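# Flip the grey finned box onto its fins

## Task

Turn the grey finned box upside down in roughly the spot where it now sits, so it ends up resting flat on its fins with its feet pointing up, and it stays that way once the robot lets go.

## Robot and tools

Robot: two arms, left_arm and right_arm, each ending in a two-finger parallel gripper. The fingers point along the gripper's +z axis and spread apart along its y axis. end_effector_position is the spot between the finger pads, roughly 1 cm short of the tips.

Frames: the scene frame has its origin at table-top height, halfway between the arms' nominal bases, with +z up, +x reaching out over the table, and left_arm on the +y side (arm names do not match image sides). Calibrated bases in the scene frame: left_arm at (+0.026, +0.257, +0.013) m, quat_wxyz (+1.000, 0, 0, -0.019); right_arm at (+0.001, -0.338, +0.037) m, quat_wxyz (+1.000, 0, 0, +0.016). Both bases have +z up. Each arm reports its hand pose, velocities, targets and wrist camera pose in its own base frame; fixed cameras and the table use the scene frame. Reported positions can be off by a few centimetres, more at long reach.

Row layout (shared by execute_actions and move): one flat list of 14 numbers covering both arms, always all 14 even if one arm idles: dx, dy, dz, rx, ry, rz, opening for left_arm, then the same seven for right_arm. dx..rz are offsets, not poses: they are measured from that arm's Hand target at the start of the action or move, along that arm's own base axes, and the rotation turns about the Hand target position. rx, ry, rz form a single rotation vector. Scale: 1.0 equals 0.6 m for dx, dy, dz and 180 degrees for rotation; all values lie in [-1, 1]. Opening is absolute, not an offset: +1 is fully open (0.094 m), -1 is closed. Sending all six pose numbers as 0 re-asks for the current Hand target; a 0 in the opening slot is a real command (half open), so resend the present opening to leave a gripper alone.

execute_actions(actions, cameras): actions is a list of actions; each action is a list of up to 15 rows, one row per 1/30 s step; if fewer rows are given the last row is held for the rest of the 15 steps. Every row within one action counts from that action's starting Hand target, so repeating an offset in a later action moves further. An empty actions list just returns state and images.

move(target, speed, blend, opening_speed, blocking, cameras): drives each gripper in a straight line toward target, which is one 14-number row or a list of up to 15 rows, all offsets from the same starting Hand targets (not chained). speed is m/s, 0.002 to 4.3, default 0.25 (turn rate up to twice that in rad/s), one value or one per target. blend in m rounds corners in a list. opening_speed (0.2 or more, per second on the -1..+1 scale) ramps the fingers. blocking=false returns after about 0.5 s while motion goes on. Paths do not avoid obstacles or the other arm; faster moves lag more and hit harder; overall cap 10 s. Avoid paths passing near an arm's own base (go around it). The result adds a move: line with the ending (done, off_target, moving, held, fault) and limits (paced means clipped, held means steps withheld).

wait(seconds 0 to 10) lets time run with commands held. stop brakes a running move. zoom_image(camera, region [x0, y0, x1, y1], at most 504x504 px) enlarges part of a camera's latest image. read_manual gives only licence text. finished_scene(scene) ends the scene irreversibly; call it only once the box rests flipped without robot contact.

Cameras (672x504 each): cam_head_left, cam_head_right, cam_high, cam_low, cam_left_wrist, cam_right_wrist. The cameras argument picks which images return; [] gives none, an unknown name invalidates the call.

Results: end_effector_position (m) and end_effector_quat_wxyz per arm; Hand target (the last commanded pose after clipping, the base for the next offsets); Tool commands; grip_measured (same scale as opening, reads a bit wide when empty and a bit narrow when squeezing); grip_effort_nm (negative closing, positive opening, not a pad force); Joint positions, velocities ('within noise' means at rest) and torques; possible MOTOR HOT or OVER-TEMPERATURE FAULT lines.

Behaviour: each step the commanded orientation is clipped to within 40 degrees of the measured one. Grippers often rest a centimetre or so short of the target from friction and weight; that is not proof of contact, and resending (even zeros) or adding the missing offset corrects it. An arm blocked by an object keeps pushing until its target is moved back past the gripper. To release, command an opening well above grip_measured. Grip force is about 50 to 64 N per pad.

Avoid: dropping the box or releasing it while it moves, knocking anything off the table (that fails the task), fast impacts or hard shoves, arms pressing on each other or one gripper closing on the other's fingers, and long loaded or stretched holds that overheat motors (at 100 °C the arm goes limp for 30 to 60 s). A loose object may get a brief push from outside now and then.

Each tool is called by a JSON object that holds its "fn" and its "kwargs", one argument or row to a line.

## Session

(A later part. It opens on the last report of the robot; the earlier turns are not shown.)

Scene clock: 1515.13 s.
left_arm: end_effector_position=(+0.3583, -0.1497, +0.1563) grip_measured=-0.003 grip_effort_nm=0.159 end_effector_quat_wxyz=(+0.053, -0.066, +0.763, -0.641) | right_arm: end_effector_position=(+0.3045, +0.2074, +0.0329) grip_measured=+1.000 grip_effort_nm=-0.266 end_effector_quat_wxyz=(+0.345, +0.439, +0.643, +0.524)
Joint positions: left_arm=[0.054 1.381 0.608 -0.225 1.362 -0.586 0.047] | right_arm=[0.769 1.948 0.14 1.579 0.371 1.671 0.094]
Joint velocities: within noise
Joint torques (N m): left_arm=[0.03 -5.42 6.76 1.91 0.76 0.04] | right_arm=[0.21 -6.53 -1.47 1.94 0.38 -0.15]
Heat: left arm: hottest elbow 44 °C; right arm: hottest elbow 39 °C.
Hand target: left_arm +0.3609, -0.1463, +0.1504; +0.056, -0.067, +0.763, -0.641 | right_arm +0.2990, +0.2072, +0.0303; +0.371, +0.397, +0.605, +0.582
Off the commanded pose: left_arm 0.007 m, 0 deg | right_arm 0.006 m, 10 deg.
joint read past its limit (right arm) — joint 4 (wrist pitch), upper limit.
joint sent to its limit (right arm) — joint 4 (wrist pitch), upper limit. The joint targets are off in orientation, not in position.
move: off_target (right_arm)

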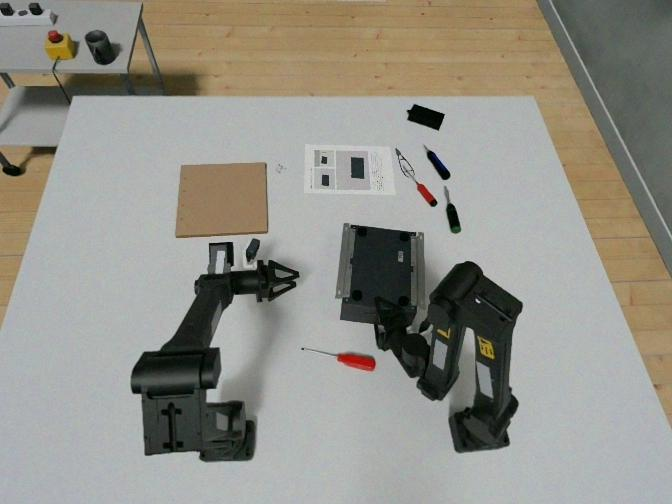

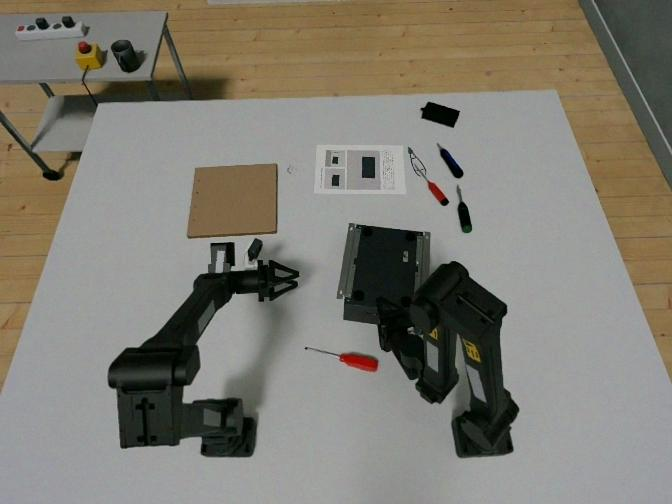

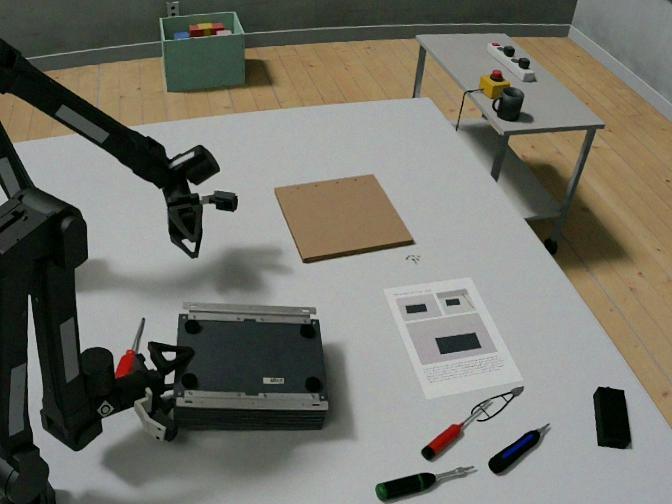

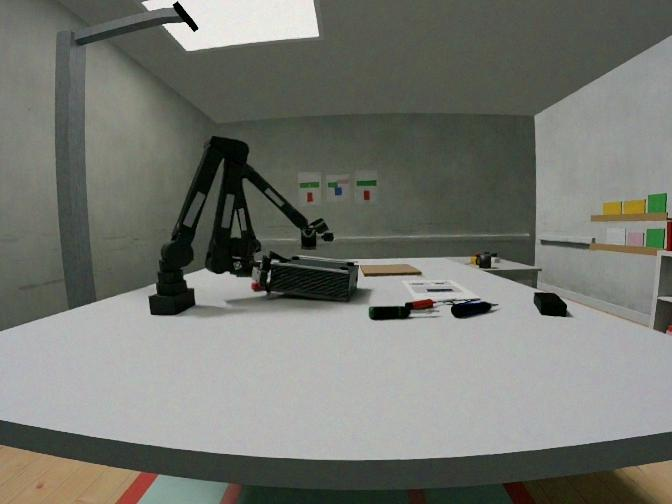

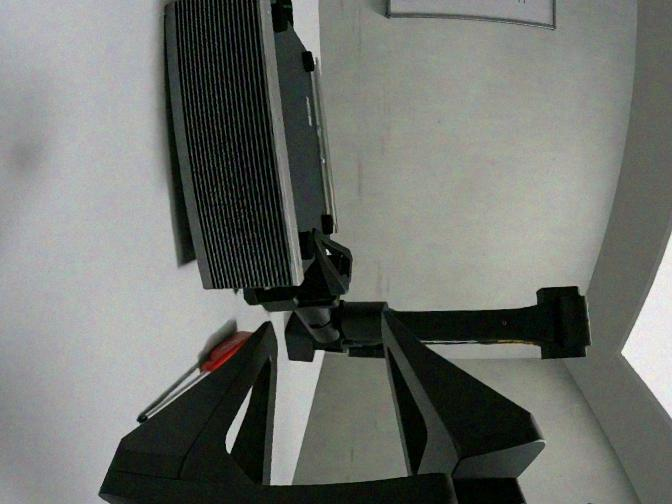

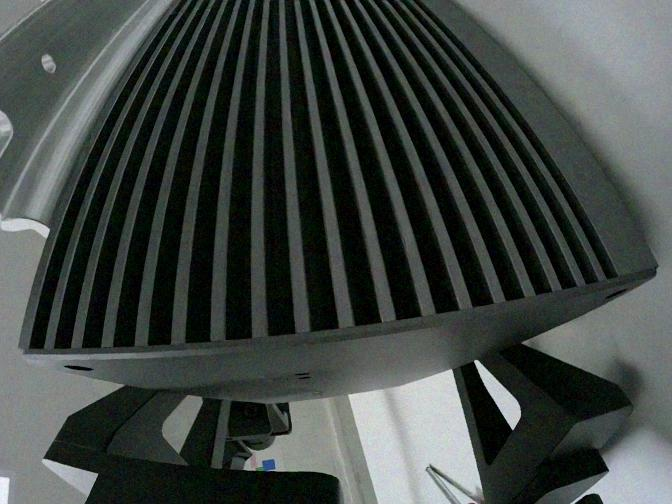

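{"fn": "move", "kwargs": {
  "target": [-0.043,-0.157,-0.070,0,0,0,0,0,0,0,0,0,0,1],
  "speed": 0.12,
  "cameras": ["cam_left_wrist","cam_high","cam_low"]
}}

{"fn": "zoom_image", "kwargs": {
  "camera": "cam_high",
  "region": [80, 200, 380, 460]
}}

Scene clock: 1533.97 s.
left_arm: end_effector_position=(+0.3377, -0.2381, +0.1159) grip_measured=-0.003 grip_effort_nm=0.154 end_effector_quat_wxyz=(+0.065, -0.060, +0.762, -0.641) | right_arm: end_effector_position=(+0.3045, +0.2074, +0.0329) grip_measured=+1.000 grip_effort_nm=-0.261 end_effector_quat_wxyz=(+0.345, +0.439, +0.643, +0.524)
Joint positions: left_arm=[-0.227 1.517 0.432 0.678 1.132 -1.175 0.047] | right_arm=[0.769 1.948 0.14 1.579 0.371 1.671 0.094]
Joint velocities: within noise
Joint torques (N m): left_arm=[-1.55 -5.36 4.89 2.65 0.19 -0.28] | right_arm=[-0.26 -6.71 -1.29 2.03 0.4 -0.13]
Heat: left arm: hottest elbow 44 °C; right arm: hottest elbow 38 °C.
Hand target: left_arm +0.3351, -0.2405, +0.1084; +0.056, -0.067, +0.763, -0.641 | right_arm +0.2990, +0.2072, +0.0303; +0.371, +0.397, +0.605, +0.582
Off the commanded pose: left_arm 0.008 m, 1 deg | right_arm 0.006 m, 10 deg.
joint read past its limit (right arm) — joint 4 (wrist pitch), upper limit.
joint sent to its limit (right arm) — joint 4 (wrist pitch), upper limit. The joint targets are off in orientation, not in position.
move: off_target (right_arm)
Images, in order (width x height): cam_high 672x504, cam_low 672x504, cam_left_wrist 672x504.

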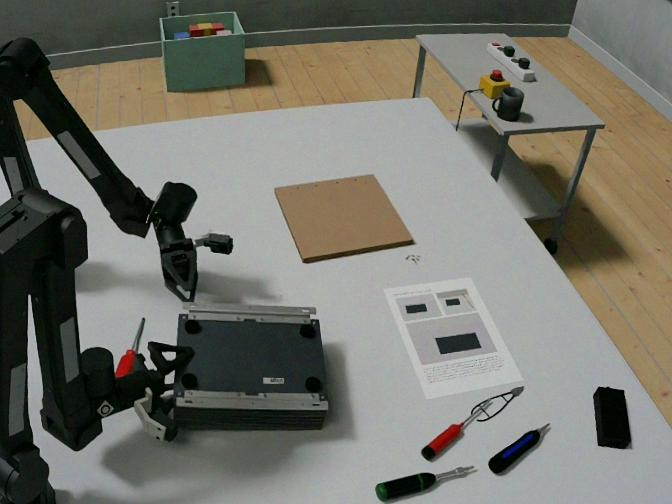

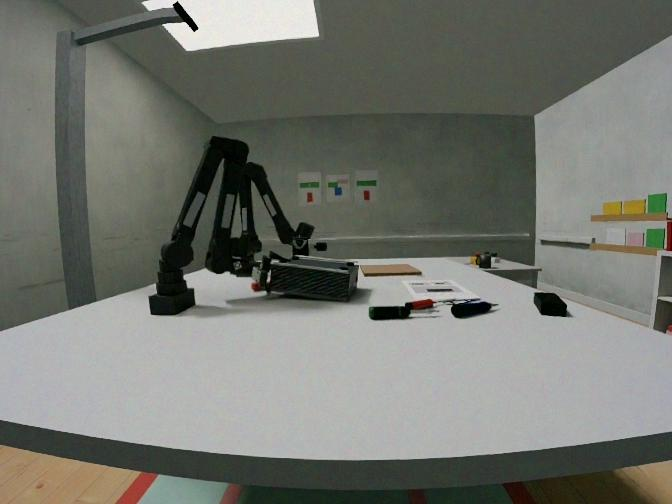

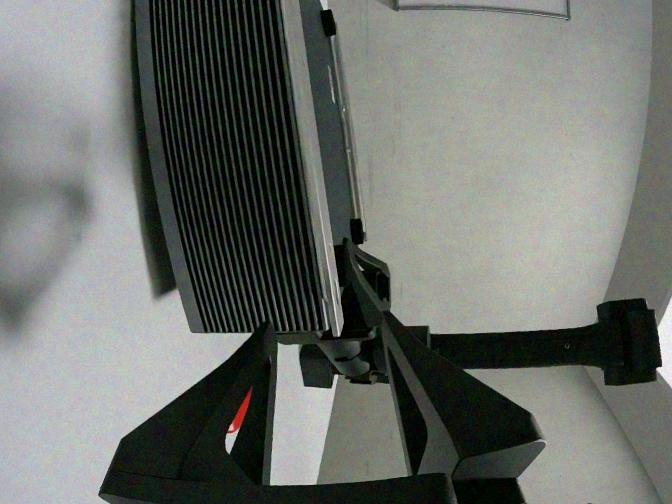

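Scaled by 1.680.

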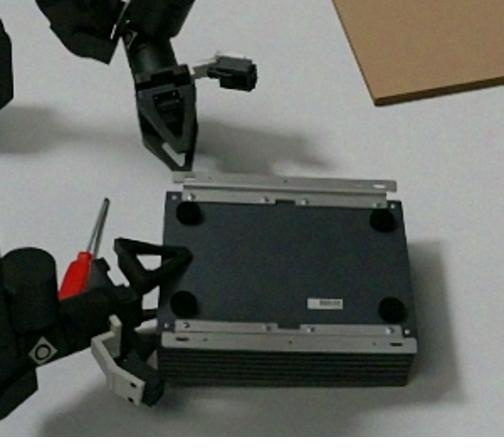

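{"fn": "move", "kwargs": {
  "target": [0.012,-0.045,0.0,0,0,0,0,0,0,0,0,0,0,1],
  "speed": 0.06,
  "cameras": ["cam_left_wrist","cam_high"]
}}

{"fn": "zoom_image", "kwargs": {
  "camera": "cam_high",
  "region": [130, 220, 330, 400]
}}

Scene clock: 1545.17 s.
left_arm: end_effector_position=(+0.3332, -0.2608, +0.1064) grip_measured=-0.003 grip_effort_nm=0.154 end_effector_quat_wxyz=(+0.055, -0.070, +0.766, -0.637) | right_arm: end_effector_position=(+0.3045, +0.2074, +0.0329) grip_measured=+1.000 grip_effort_nm=-0.266 end_effector_quat_wxyz=(+0.345, +0.439, +0.643, +0.524)
Joint positions: left_arm=[-0.3 1.557 0.432 0.742 1.063 -1.238 0.047] | right_arm=[0.769 1.948 0.14 1.579 0.371 1.671 0.094]
Joint velocities: within noise
Joint torques (N m): left_arm=[-1.49 -5.54 7.16 2.63 0.15 -0.22] | right_arm=[0.56 -7.18 -1.31 1.96 0.39 -0.12]
Heat: left arm: hottest elbow 44 °C; right arm: hottest elbow 38 °C.
Hand target: left_arm +0.3424, -0.2675, +0.1085; +0.056, -0.067, +0.763, -0.641 | right_arm +0.2990, +0.2072, +0.0303; +0.371, +0.397, +0.605, +0.582
Off the commanded pose: left_arm 0.012 m, 1 deg | right_arm 0.006 m, 10 deg.
joint read past its limit (right arm) — joint 4 (wrist pitch), upper limit.
joint sent to its limit (right arm) — joint 4 (wrist pitch), upper limit. The joint targets are off in orientation, not in position.
move: off_target (left_arm, right_arm)
Images, in order (width x height): cam_high 672x504, cam_left_wrist 672x504.

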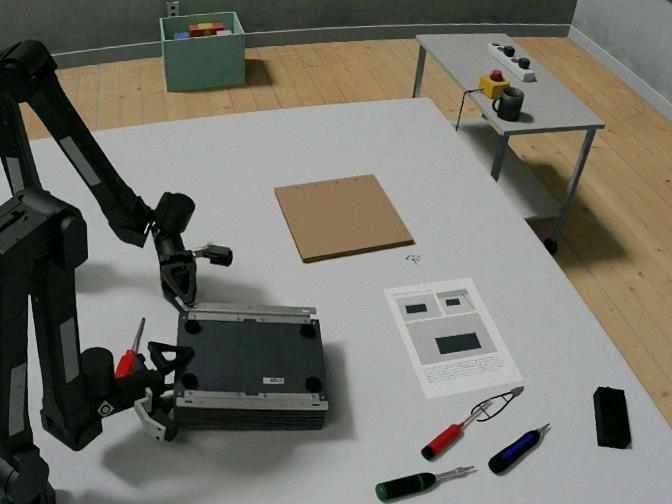

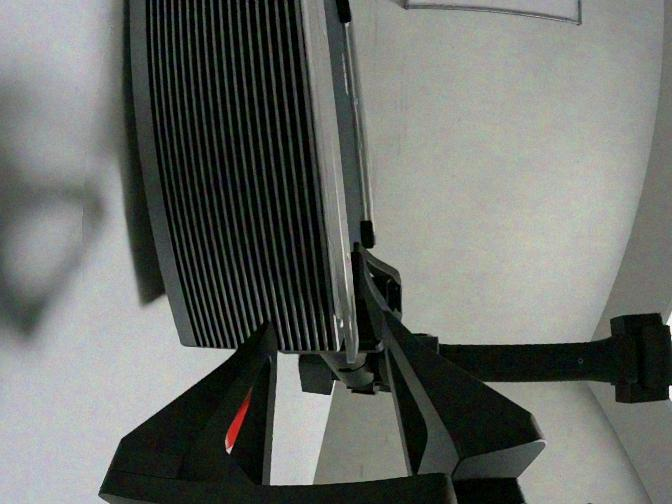

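Scaled by 2.520.

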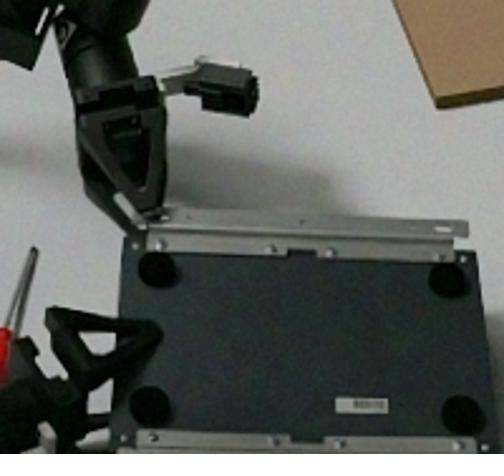

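{"fn": "move", "kwargs": {
  "target": [
    [0.028,-0.02,0.018,0,0,0,0,0,0,0,0,0,0,1],
    [0.028,-0.02,0.018,0,0,0,-1,0,0,0,0,0,0,1]
  ],
  "speed": 0.06,
  "opening_speed": 0.5,
  "cameras": ["cam_left_wrist","cam_high"]
}}

{"fn": "zoom_image", "kwargs": {
  "camera": "cam_high",
  "region": [130, 220, 330, 400]
}}

Scene clock: 1556.07 s.
left_arm: end_effector_position=(+0.3512, -0.2719, +0.1128) grip_measured=-0.887 grip_effort_nm=-0.950 end_effector_quat_wxyz=(+0.056, -0.073, +0.766, -0.636) | right_arm: end_effector_position=(+0.3045, +0.2072, +0.0330) grip_measured=+1.000 grip_effort_nm=-0.266 end_effector_quat_wxyz=(+0.346, +0.439, +0.642, +0.524)
Joint positions: left_arm=[-0.318 1.571 0.487 0.712 1.039 -1.253 0.005] | right_arm=[0.769 1.948 0.14 1.579 0.373 1.671 0.094]
Joint velocities: within noise
Joint torques (N m): left_arm=[-1.73 -7.41 7.65 2.14 0.4 -0.24] | right_arm=[0.56 -7.65 -1.42 1.96 0.36 -0.12]
Heat: left arm: hottest elbow 44 °C; right arm: hottest elbow 37 °C.
Hand target: left_arm +0.3591, -0.2794, +0.1191; +0.056, -0.067, +0.763, -0.641 | right_arm +0.2990, +0.2072, +0.0303; +0.371, +0.397, +0.605, +0.582
Off the commanded pose: left_arm 0.013 m, 1 deg | right_arm 0.006 m, 10 deg.
joint read past its limit (right arm) — joint 4 (wrist pitch), upper limit.
joint sent to its limit (right arm) — joint 4 (wrist pitch), upper limit. The joint targets are off in orientation, not in position.
move: off_target (left_arm, right_arm); target 2's new opening was sent with left_arm's hand 0.011 m and 1 deg from that target
Images, in order (width x height): cam_high 672x504, cam_left_wrist 672x504.

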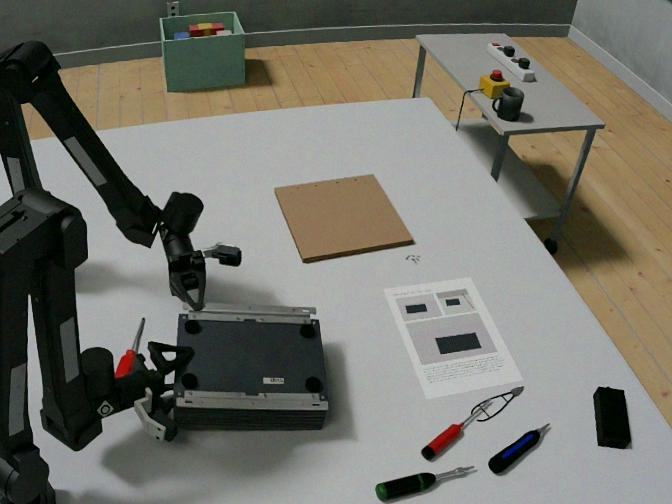

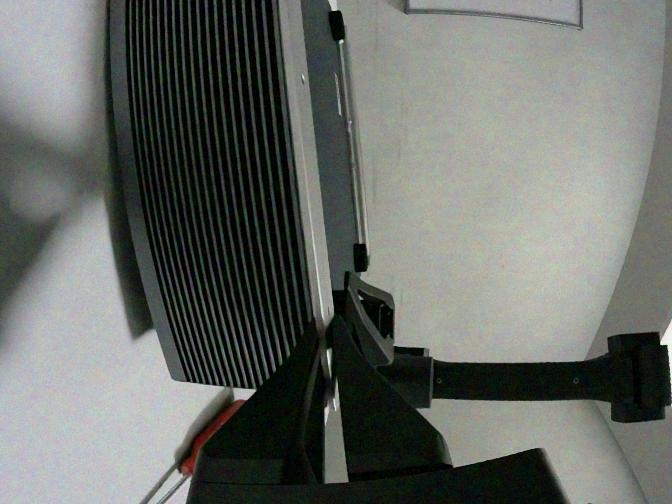

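Scaled by 2.520.

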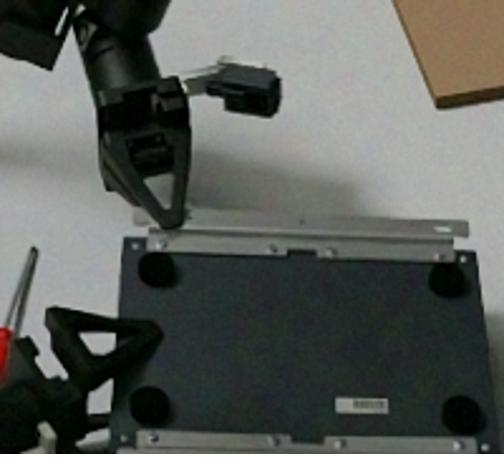

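{"fn": "move", "kwargs": {
  "target": [
    [0,0,0.13,0,0,0,-1,0,0,0,0,0,0,1]
  ],
  "speed": 0.05,
  "cameras": ["cam_right_wrist","cam_low"]
}}

{"fn": "zoom_image", "kwargs": {
  "camera": "cam_low",
  "region": [240, 220, 380, 310]
}}

Scene clock: 1563.83 s.
left_arm: end_effector_position=(+0.3418, -0.2650, +0.1197) grip_measured=-0.893 grip_effort_nm=-1.013 end_effector_quat_wxyz=(+0.025, -0.120, +0.793, -0.597) | right_arm: end_effector_position=(+0.2980, +0.2134, +0.0346) grip_measured=+1.000 grip_effort_nm=-0.261 end_effector_quat_wxyz=(+0.338, +0.431, +0.648, +0.530)
Joint positions: left_arm=[-0.32 1.433 0.498 0.387 0.989 -1.209 0.005] | right_arm=[0.792 1.941 0.134 1.579 0.367 1.672 0.094]
Joint velocities: within noise
Joint torques (N m): left_arm=[-1.55 -15.09 11.95 2.76 2.58 -0.59] | right_arm=[-1.55 -6.12 -0.76 1.85 0.63 -0.13]
Heat: left arm: hottest elbow 44 °C; right arm: hottest elbow 37 °C.
Hand target: left_arm +0.3592, -0.2794, +0.1972; +0.056, -0.067, +0.763, -0.641 | right_arm +0.2990, +0.2073, +0.0304; +0.371, +0.397, +0.605, +0.582
Off the commanded pose: left_arm 0.081 m, 9 deg | right_arm 0.008 m, 9 deg.
joint read past its limit (right arm) — joint 4 (wrist pitch), upper limit.
joint sent to its limit (right arm) — joint 4 (wrist pitch), upper limit. The joint targets are off in orientation, not in position.
move: off_target (left_arm, right_arm)
Images, in order (width x height): cam_low 672x504, cam_right_wrist 672x504.

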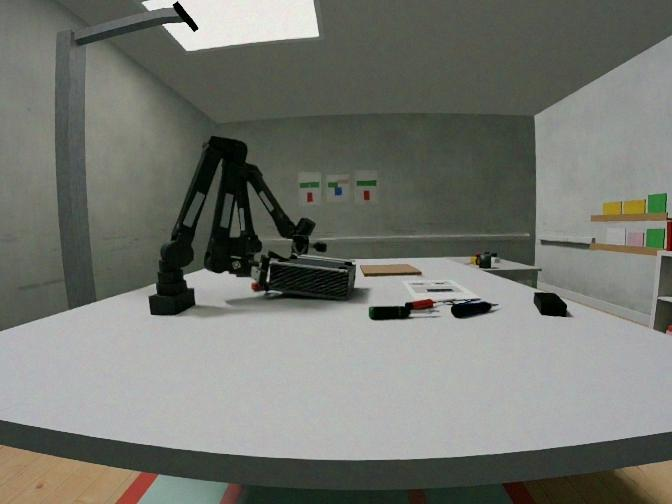

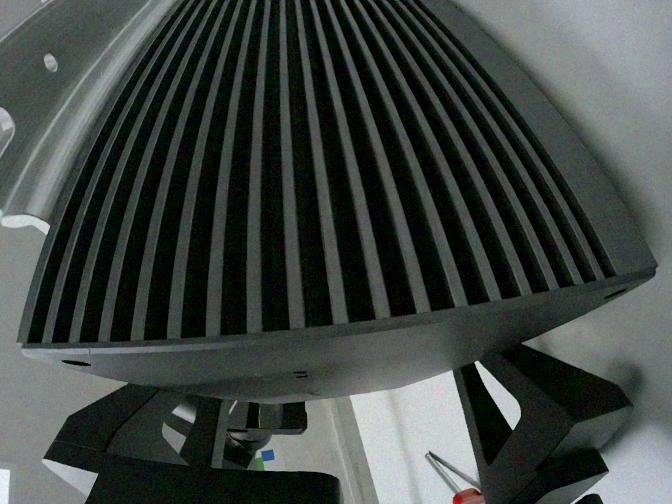

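Scaled by 3.600.

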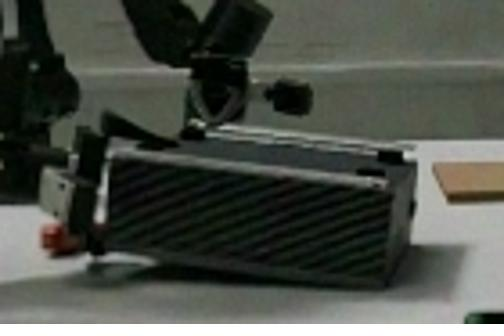

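{"fn": "move", "kwargs": {
  "target": [
    [0,0,0,0,0,0,-1,0.01,0,0.01,0,0,0,0.5],
    [0,0,0,0,0,0,-1,0.01,0,0.05,0,0,0,-1],
    [0.15,0.05,0,0,0,0,-1,0.16,0.05,0.05,0,0,0,-1]
  ],
  "speed": 0.06,
  "opening_speed": 0.6
}}

Scene clock: 1590.77 s.
left_arm: end_effector_position=(+0.4120, -0.2429, +0.1332) grip_measured=-0.908 grip_effort_nm=-1.013 end_effector_quat_wxyz=(+0.020, -0.106, +0.785, -0.610) | right_arm: end_effector_position=(+0.3744, +0.2351, +0.0412) grip_measured=+0.965 grip_effort_nm=-1.038 end_effector_quat_wxyz=(+0.330, +0.428, +0.616, +0.573)
Joint positions: left_arm=[-0.202 1.554 0.694 0.229 1.124 -1.09 0.004] | right_arm=[0.637 1.97 0.317 1.526 0.194 1.681 0.092]
Joint velocities: within noise
Joint torques (N m): left_arm=[0.21 -13.27 14.57 2.62 2.2 -0.54] | right_arm=[-2.55 -9.76 3.63 3.23 0.05 -1.04]
Heat: left arm: hottest elbow 49 °C; right arm: hottest elbow 37 °C.
Hand target: left_arm +0.4490, -0.2495, +0.1971; +0.056, -0.067, +0.763, -0.641 | right_arm +0.3951, +0.2372, +0.0605; +0.371, +0.397, +0.605, +0.582
Off the commanded pose: left_arm 0.074 m, 8 deg | right_arm 0.028 m, 6 deg.
move: off_target (left_arm, right_arm); target 2's new opening was sent with right_arm's hand 0.021 m and 9 deg from that target

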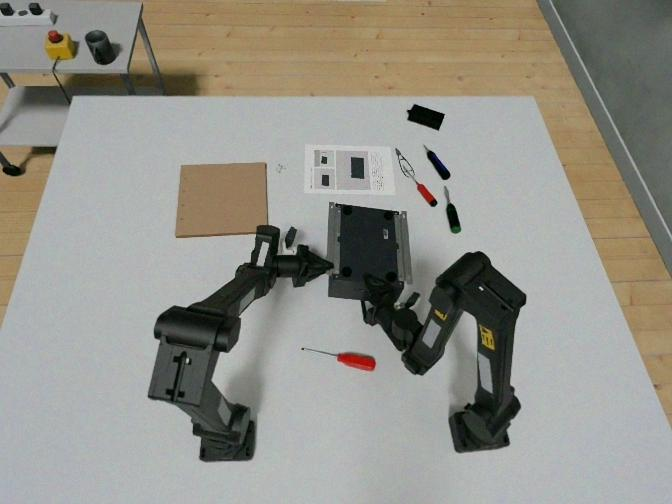

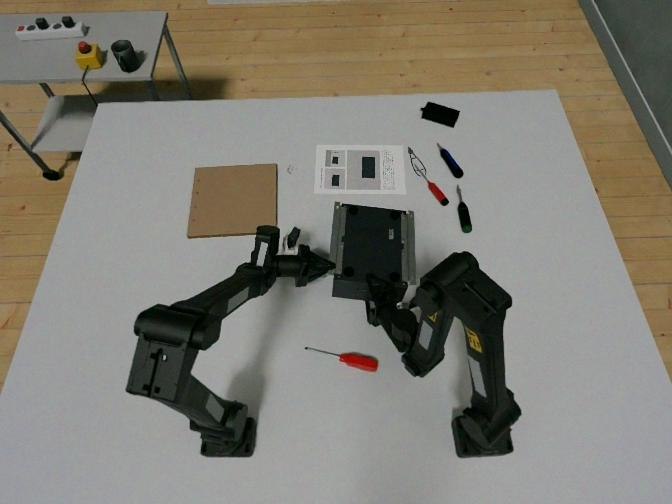

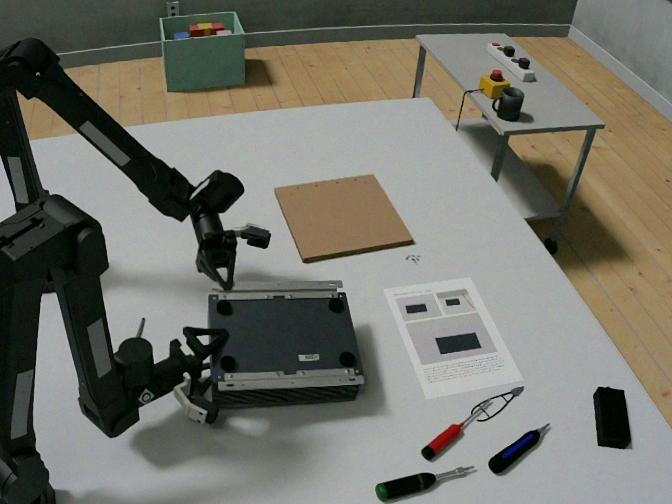

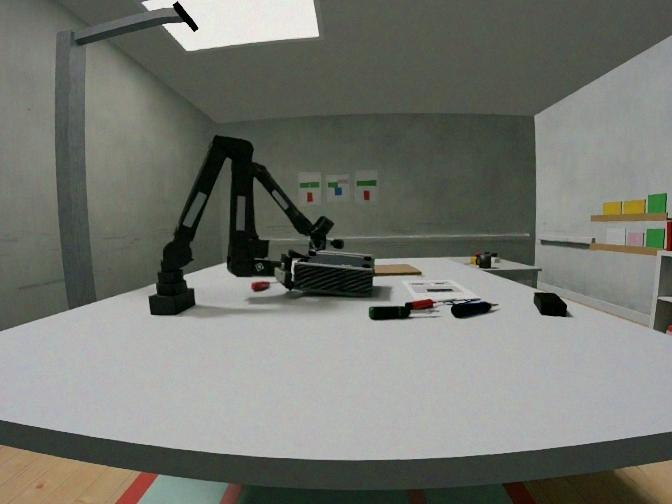

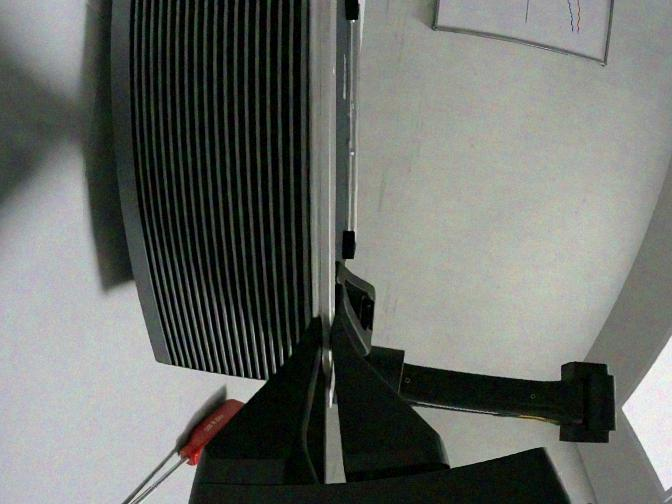

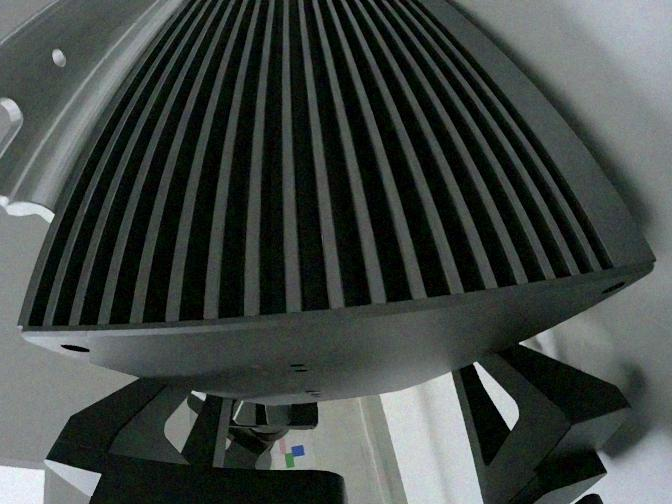

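{"fn": "move", "kwargs": {
  "target": [
    [0,0,0,0,0,0,-1,-0.025,0,-0.02,0,0,0,0.99],
    [0,0,0,0,0,0,-1,-0.03,0,-0.025,0,0,0,1],
    [0,0,0,0,0,0,-1,-0.16,-0.06,-0.03,-0.01,0.02,0,1]
  ],
  "speed": 0.06
}}

Scene clock: 1599.93 s.
left_arm: end_effector_position=(+0.4111, -0.2423, +0.1307) grip_measured=-0.911 grip_effort_nm=-1.013 end_effector_quat_wxyz=(+0.018, -0.105, +0.787, -0.608) | right_arm: end_effector_position=(+0.3022, +0.1978, +0.0365) grip_measured=+1.000 grip_effort_nm=-0.095 end_effector_quat_wxyz=(+0.347, +0.430, +0.653, +0.518)
Joint positions: left_arm=[-0.2 1.557 0.696 0.208 1.127 -1.07 0.004] | right_arm=[0.734 1.913 0.114 1.561 0.326 1.641 0.094]
Joint velocities: within noise
Joint torques (N m): left_arm=[0.15 -13.27 14.48 3.03 2.15 -0.68] | right_arm=[0.62 -7.59 -0.91 2.47 0.2 0.04]
Heat: left arm: hottest elbow 51 °C; right arm: hottest elbow 37 °C.
Hand target: left_arm +0.4491, -0.2495, +0.1971; +0.056, -0.067, +0.763, -0.641 | right_arm +0.2990, +0.2011, +0.0424; +0.358, +0.409, +0.626, +0.560
Off the commanded pose: left_arm 0.077 m, 8 deg | right_arm 0.008 m, 6 deg.
joint sent to its limit (right arm) — joint 4 (wrist pitch), upper limit. The joint targets are off in orientation, not in position.
move: off_target (left_arm, right_arm); target 2's new opening was sent with right_arm's hand 0.009 m and 5 deg from that target

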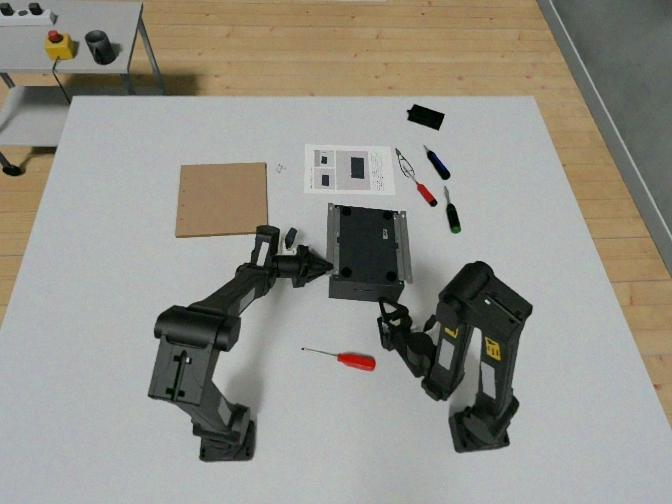

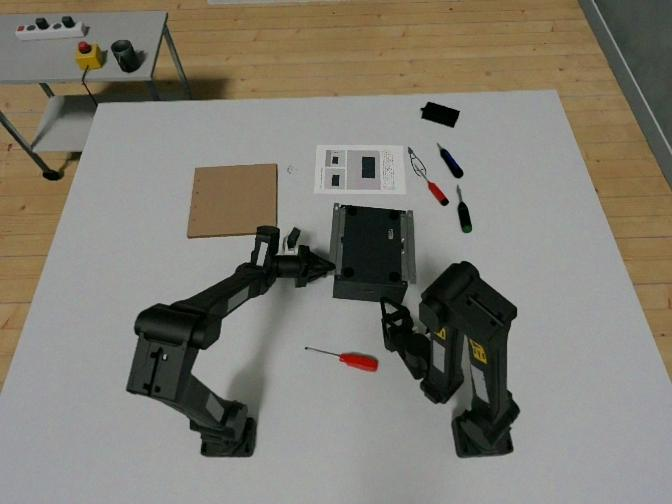

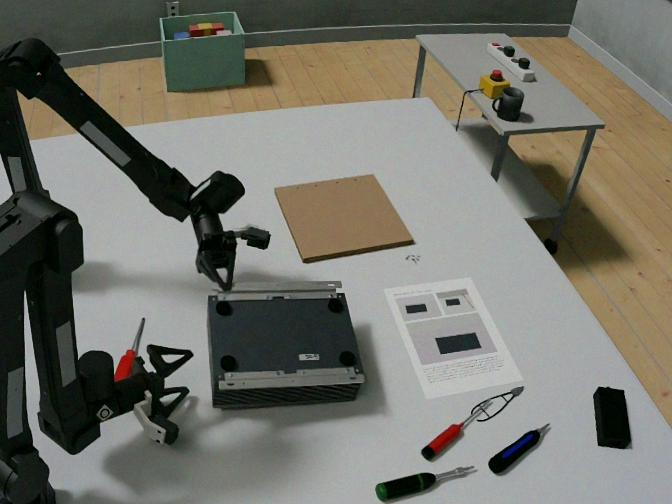

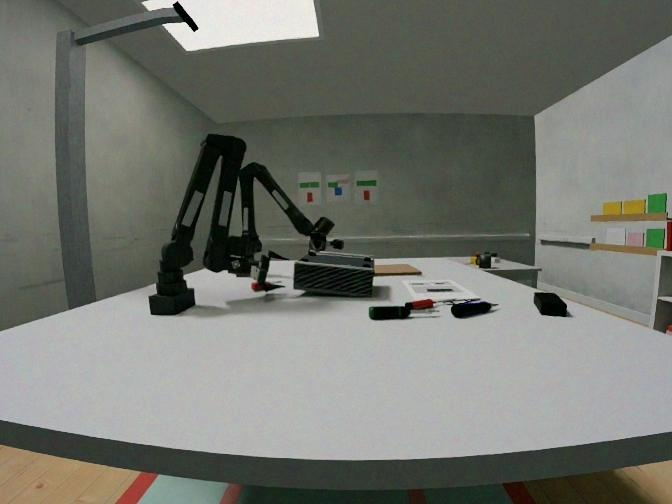

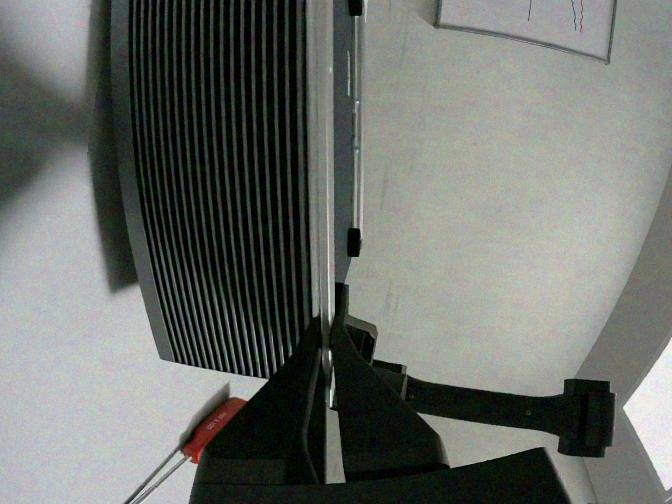

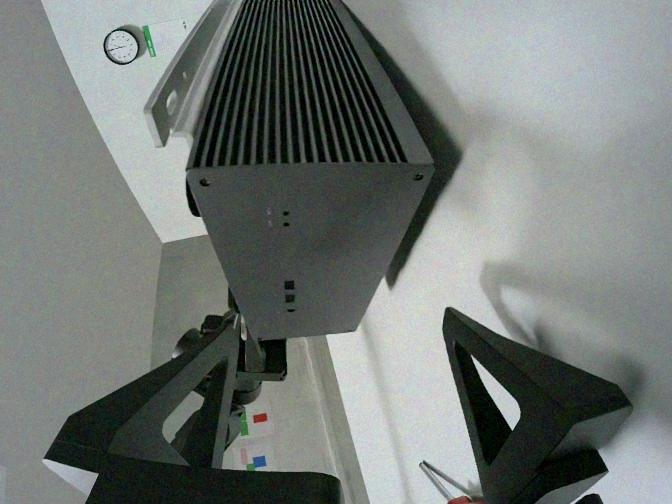

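{"fn": "move", "kwargs": {
  "target": [
    [0,0,0,0,0,0,-1,-0.06,-0.1,0.1,0,0,0,1],
    [-0.12,0.16,0.0,0,0,0.04,-1,0.05,-0.4,0.3,0,0,0,1]
  ],
  "speed": 0.08,
  "cameras": ["cam_head_left","cam_high","cam_low","cam_left_wrist"]
}}

Scene clock: 1616.03 s.
left_arm: end_effector_position=(+0.4111, -0.2421, +0.1306) grip_measured=-0.911 grip_effort_nm=-1.009 end_effector_quat_wxyz=(+0.017, -0.105, +0.787, -0.608) | right_arm: end_effector_position=(+0.2836, +0.1836, +0.0598) grip_measured=+1.000 grip_effort_nm=-0.095 end_effector_quat_wxyz=(+0.340, +0.422, +0.648, +0.535)
Joint positions: left_arm=[-0.2 1.557 0.696 0.208 1.127 -1.07 0.004] | right_arm=[0.722 1.803 0.035 1.561 0.29 1.642 0.094]
Joint velocities: within noise
Joint torques (N m): left_arm=[0.15 -13.8 13.97 2.76 2.18 -0.59] | right_arm=[-1.14 -4.66 0.12 2.09 0.07 -0.13]
Heat: left arm: hottest elbow 56 °C; right arm: hottest elbow 36 °C.
Hand target: left_arm +0.4458, -0.2482, +0.1971; +0.055, -0.066, +0.764, -0.639 (not the last commanded pose) | right_arm +0.2840, +0.1854, +0.0574; +0.339, +0.422, +0.650, +0.533 (not the last commanded pose)
Off the commanded pose: left_arm 0.116 m, 10 deg | right_arm 0.279 m, 5 deg.
move: held (right_arm; a check stopped the path), off_target (left_arm; braked when a check withheld steps of right_arm); path passed 0 of 2 targets; limits=held
pose unreachable (right arm): on one or more control steps of this call, first in action 0 (counted from 0), this arm could not follow its commanded pose, so it was not sent that pose on those steps. It may still have moved: this result reports where it is.
cause: moving toward the commanded pose would bring two parts of the arm too close to each other (its shoulder (the part past joint 1) and its forearm (the part past joint 3), with joints 2 (shoulder) and 3 (elbow) between them).
Images, in order (width x height): cam_head_left 672x504, cam_high 672x504, cam_low 672x504, cam_left_wrist 672x504.

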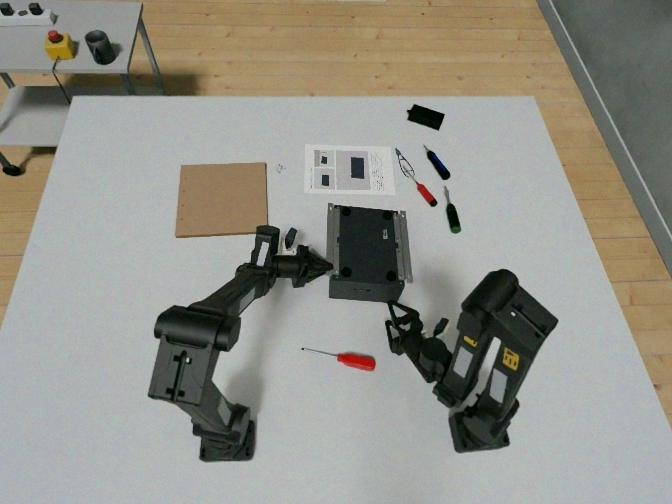

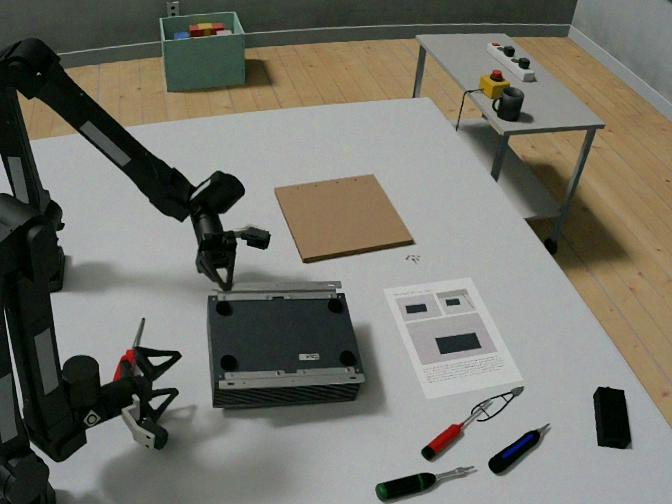

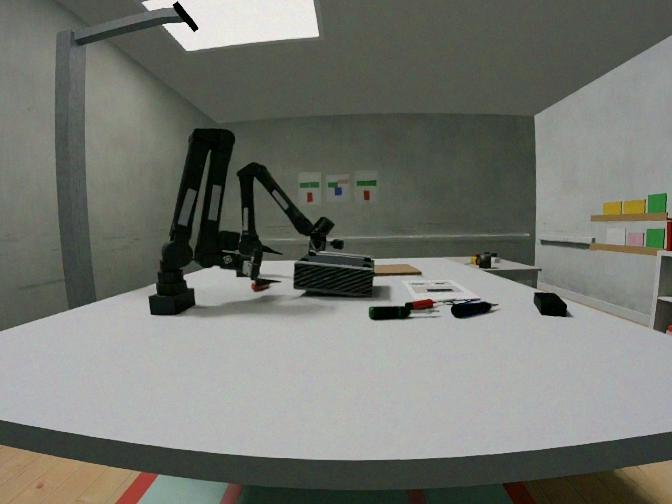

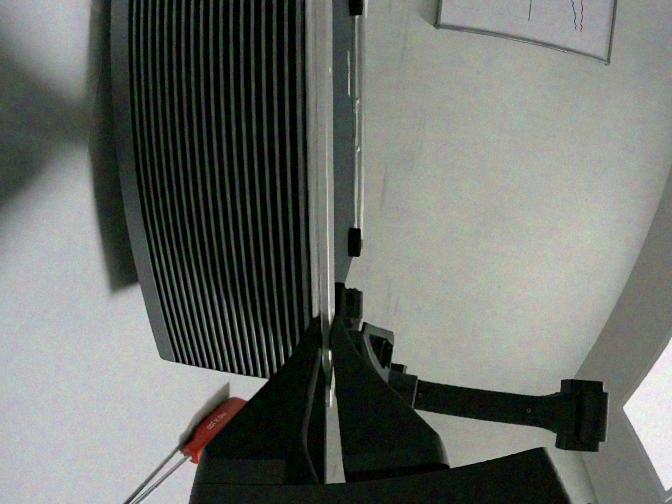

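{"fn": "move", "kwargs": {
  "target": [
    [0,0,0,0,0,0,-1,0.06,-0.03,0.12,0,0,0,1],
    [-0.12,0.16,-0.02,0,0,0.04,-1,0.15,-0.25,0.25,0,0,0,1]
  ],
  "speed": 0.08,
  "cameras": ["cam_head_left","cam_high","cam_low","cam_left_wrist"]
}}

Scene clock: 1624.17 s.
left_arm: end_effector_position=(+0.3588, -0.1618, +0.1320) grip_measured=-0.935 grip_effort_nm=-1.009 end_effector_quat_wxyz=(+0.052, -0.147, +0.775, -0.613) | right_arm: end_effector_position=(+0.3600, +0.0418, +0.1865) grip_measured=+1.000 grip_effort_nm=-0.090 end_effector_quat_wxyz=(+0.323, +0.431, +0.655, +0.531)
Joint positions: left_arm=[-0.002 1.368 0.502 0.12 1.205 -0.961 0.003] | right_arm=[-0.14 0.851 0.255 0.322 -0.564 1.457 0.094]
Joint velocities: within noise
Joint torques (N m): left_arm=[1.67 -13.22 9.8 2.5 2.23 -0.4] | right_arm=[-2.14 0.21 11.17 1.74 -0.3 -0.16]
Heat: left arm: hottest elbow 56 °C; right arm: hottest elbow 37 °C.
Hand target: left_arm +0.3737, -0.1523, +0.1849; +0.095, -0.113, +0.758, -0.635 | right_arm +0.3741, +0.0353, +0.2074; +0.339, +0.422, +0.650, +0.533
Off the commanded pose: left_arm 0.056 m, 7 deg | right_arm 0.026 m, 2 deg.
move: off_target (left_arm, right_arm)
Images, in order (width x height): cam_head_left 672x504, cam_high 672x504, cam_low 672x504, cam_left_wrist 672x504.

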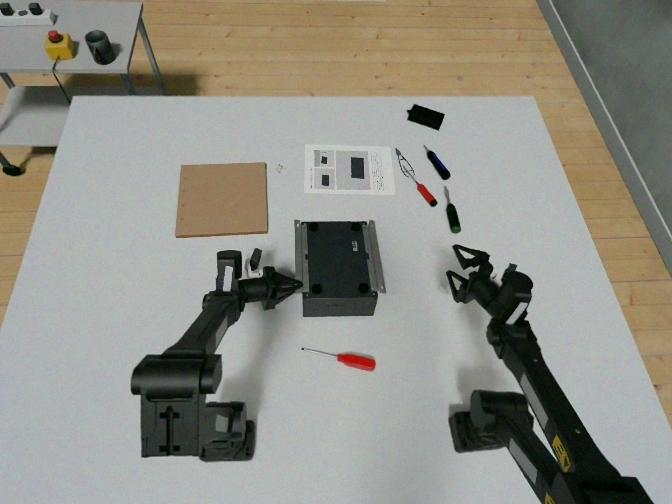

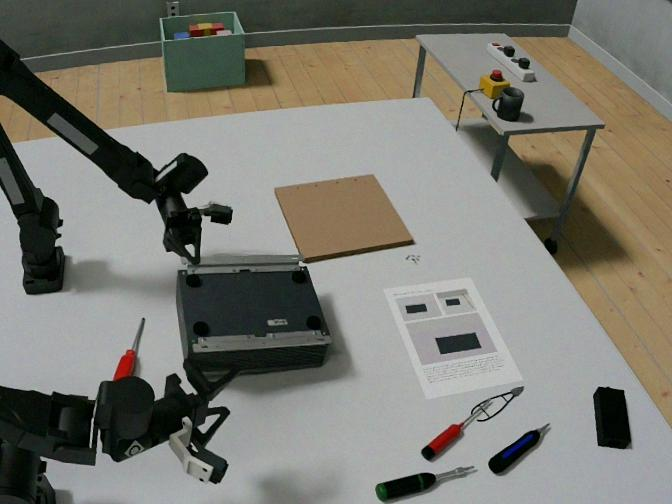

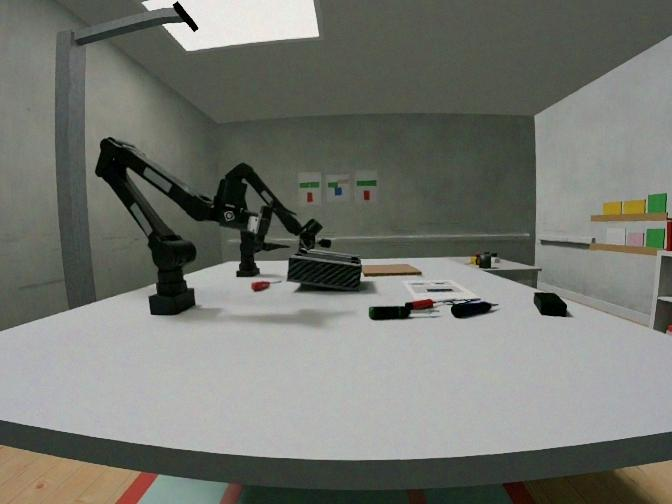

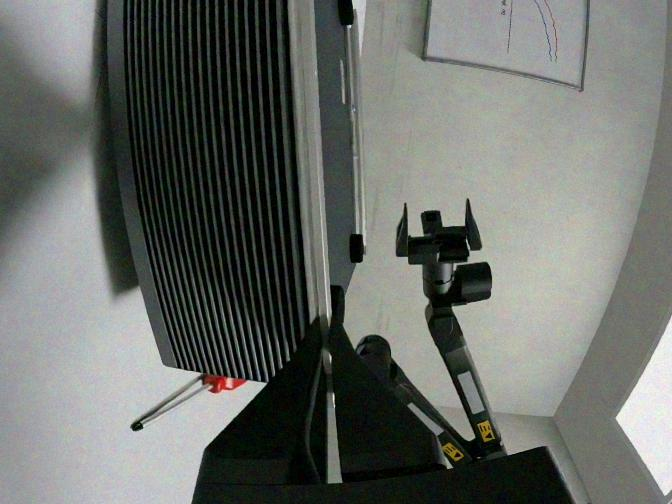

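{"fn": "move", "kwargs": {
  "target": [-0.008,0.005,-0.14,0,0,0,-1,0,0,0,0,0,0,1],
  "speed": 0.03,
  "cameras": ["cam_high","cam_low","cam_left_wrist"]
}}

{"fn": "zoom_image", "kwargs": {
  "camera": "cam_low",
  "region": [260, 220, 380, 310]
}}

Scene clock: 1632.13 s.
left_arm: end_effector_position=(+0.3525, -0.1551, +0.0918) grip_measured=-0.935 grip_effort_nm=-1.013 end_effector_quat_wxyz=(+0.089, -0.097, +0.767, -0.628) | right_arm: end_effector_position=(+0.3598, +0.0419, +0.1857) grip_measured=+1.000 grip_effort_nm=-0.095 end_effector_quat_wxyz=(+0.322, +0.431, +0.655, +0.530)
Joint positions: left_arm=[0.026 1.532 0.441 0.397 1.262 -0.885 0.003] | right_arm=[-0.14 0.851 0.255 0.319 -0.565 1.457 0.094]
Joint velocities: within noise
Joint torques (N m): left_arm=[0.56 -6.95 7.17 2.95 0.53 -0.81] | right_arm=[-1.55 -0.32 11.12 2.02 -0.32 -0.19]
Heat: left arm: hottest elbow 54 °C; right arm: hottest elbow 38 °C.
Hand target: left_arm +0.3690, -0.1493, +0.1010; +0.095, -0.113, +0.758, -0.635 | right_arm +0.3741, +0.0354, +0.2074; +0.339, +0.422, +0.650, +0.533
Off the commanded pose: left_arm 0.020 m, 2 deg | right_arm 0.027 m, 2 deg.
move: off_target (left_arm, right_arm)
Images, in order (width x height): cam_high 672x504, cam_low 672x504, cam_left_wrist 672x504.

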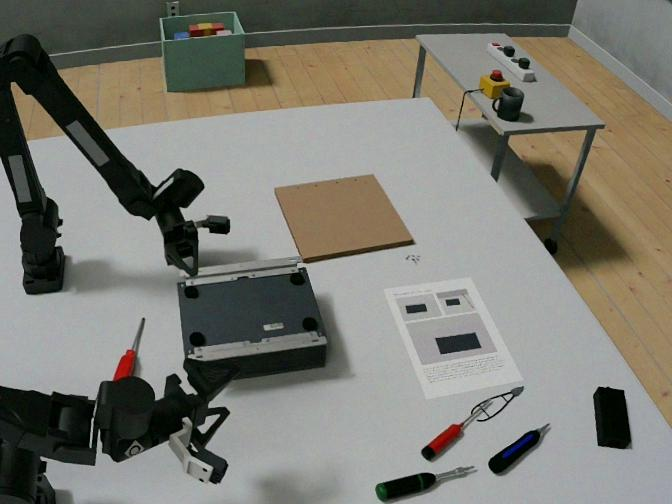

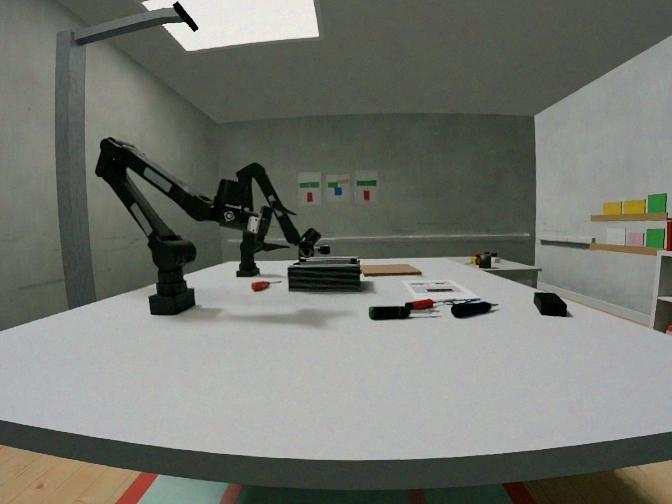

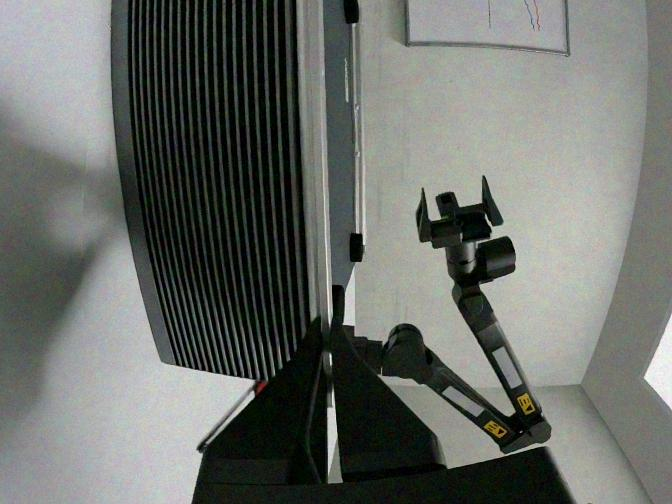

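Scaled by 4.200.

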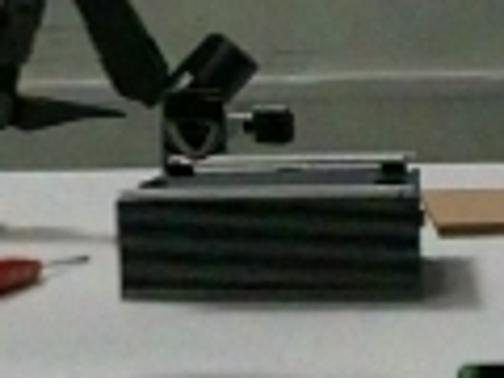

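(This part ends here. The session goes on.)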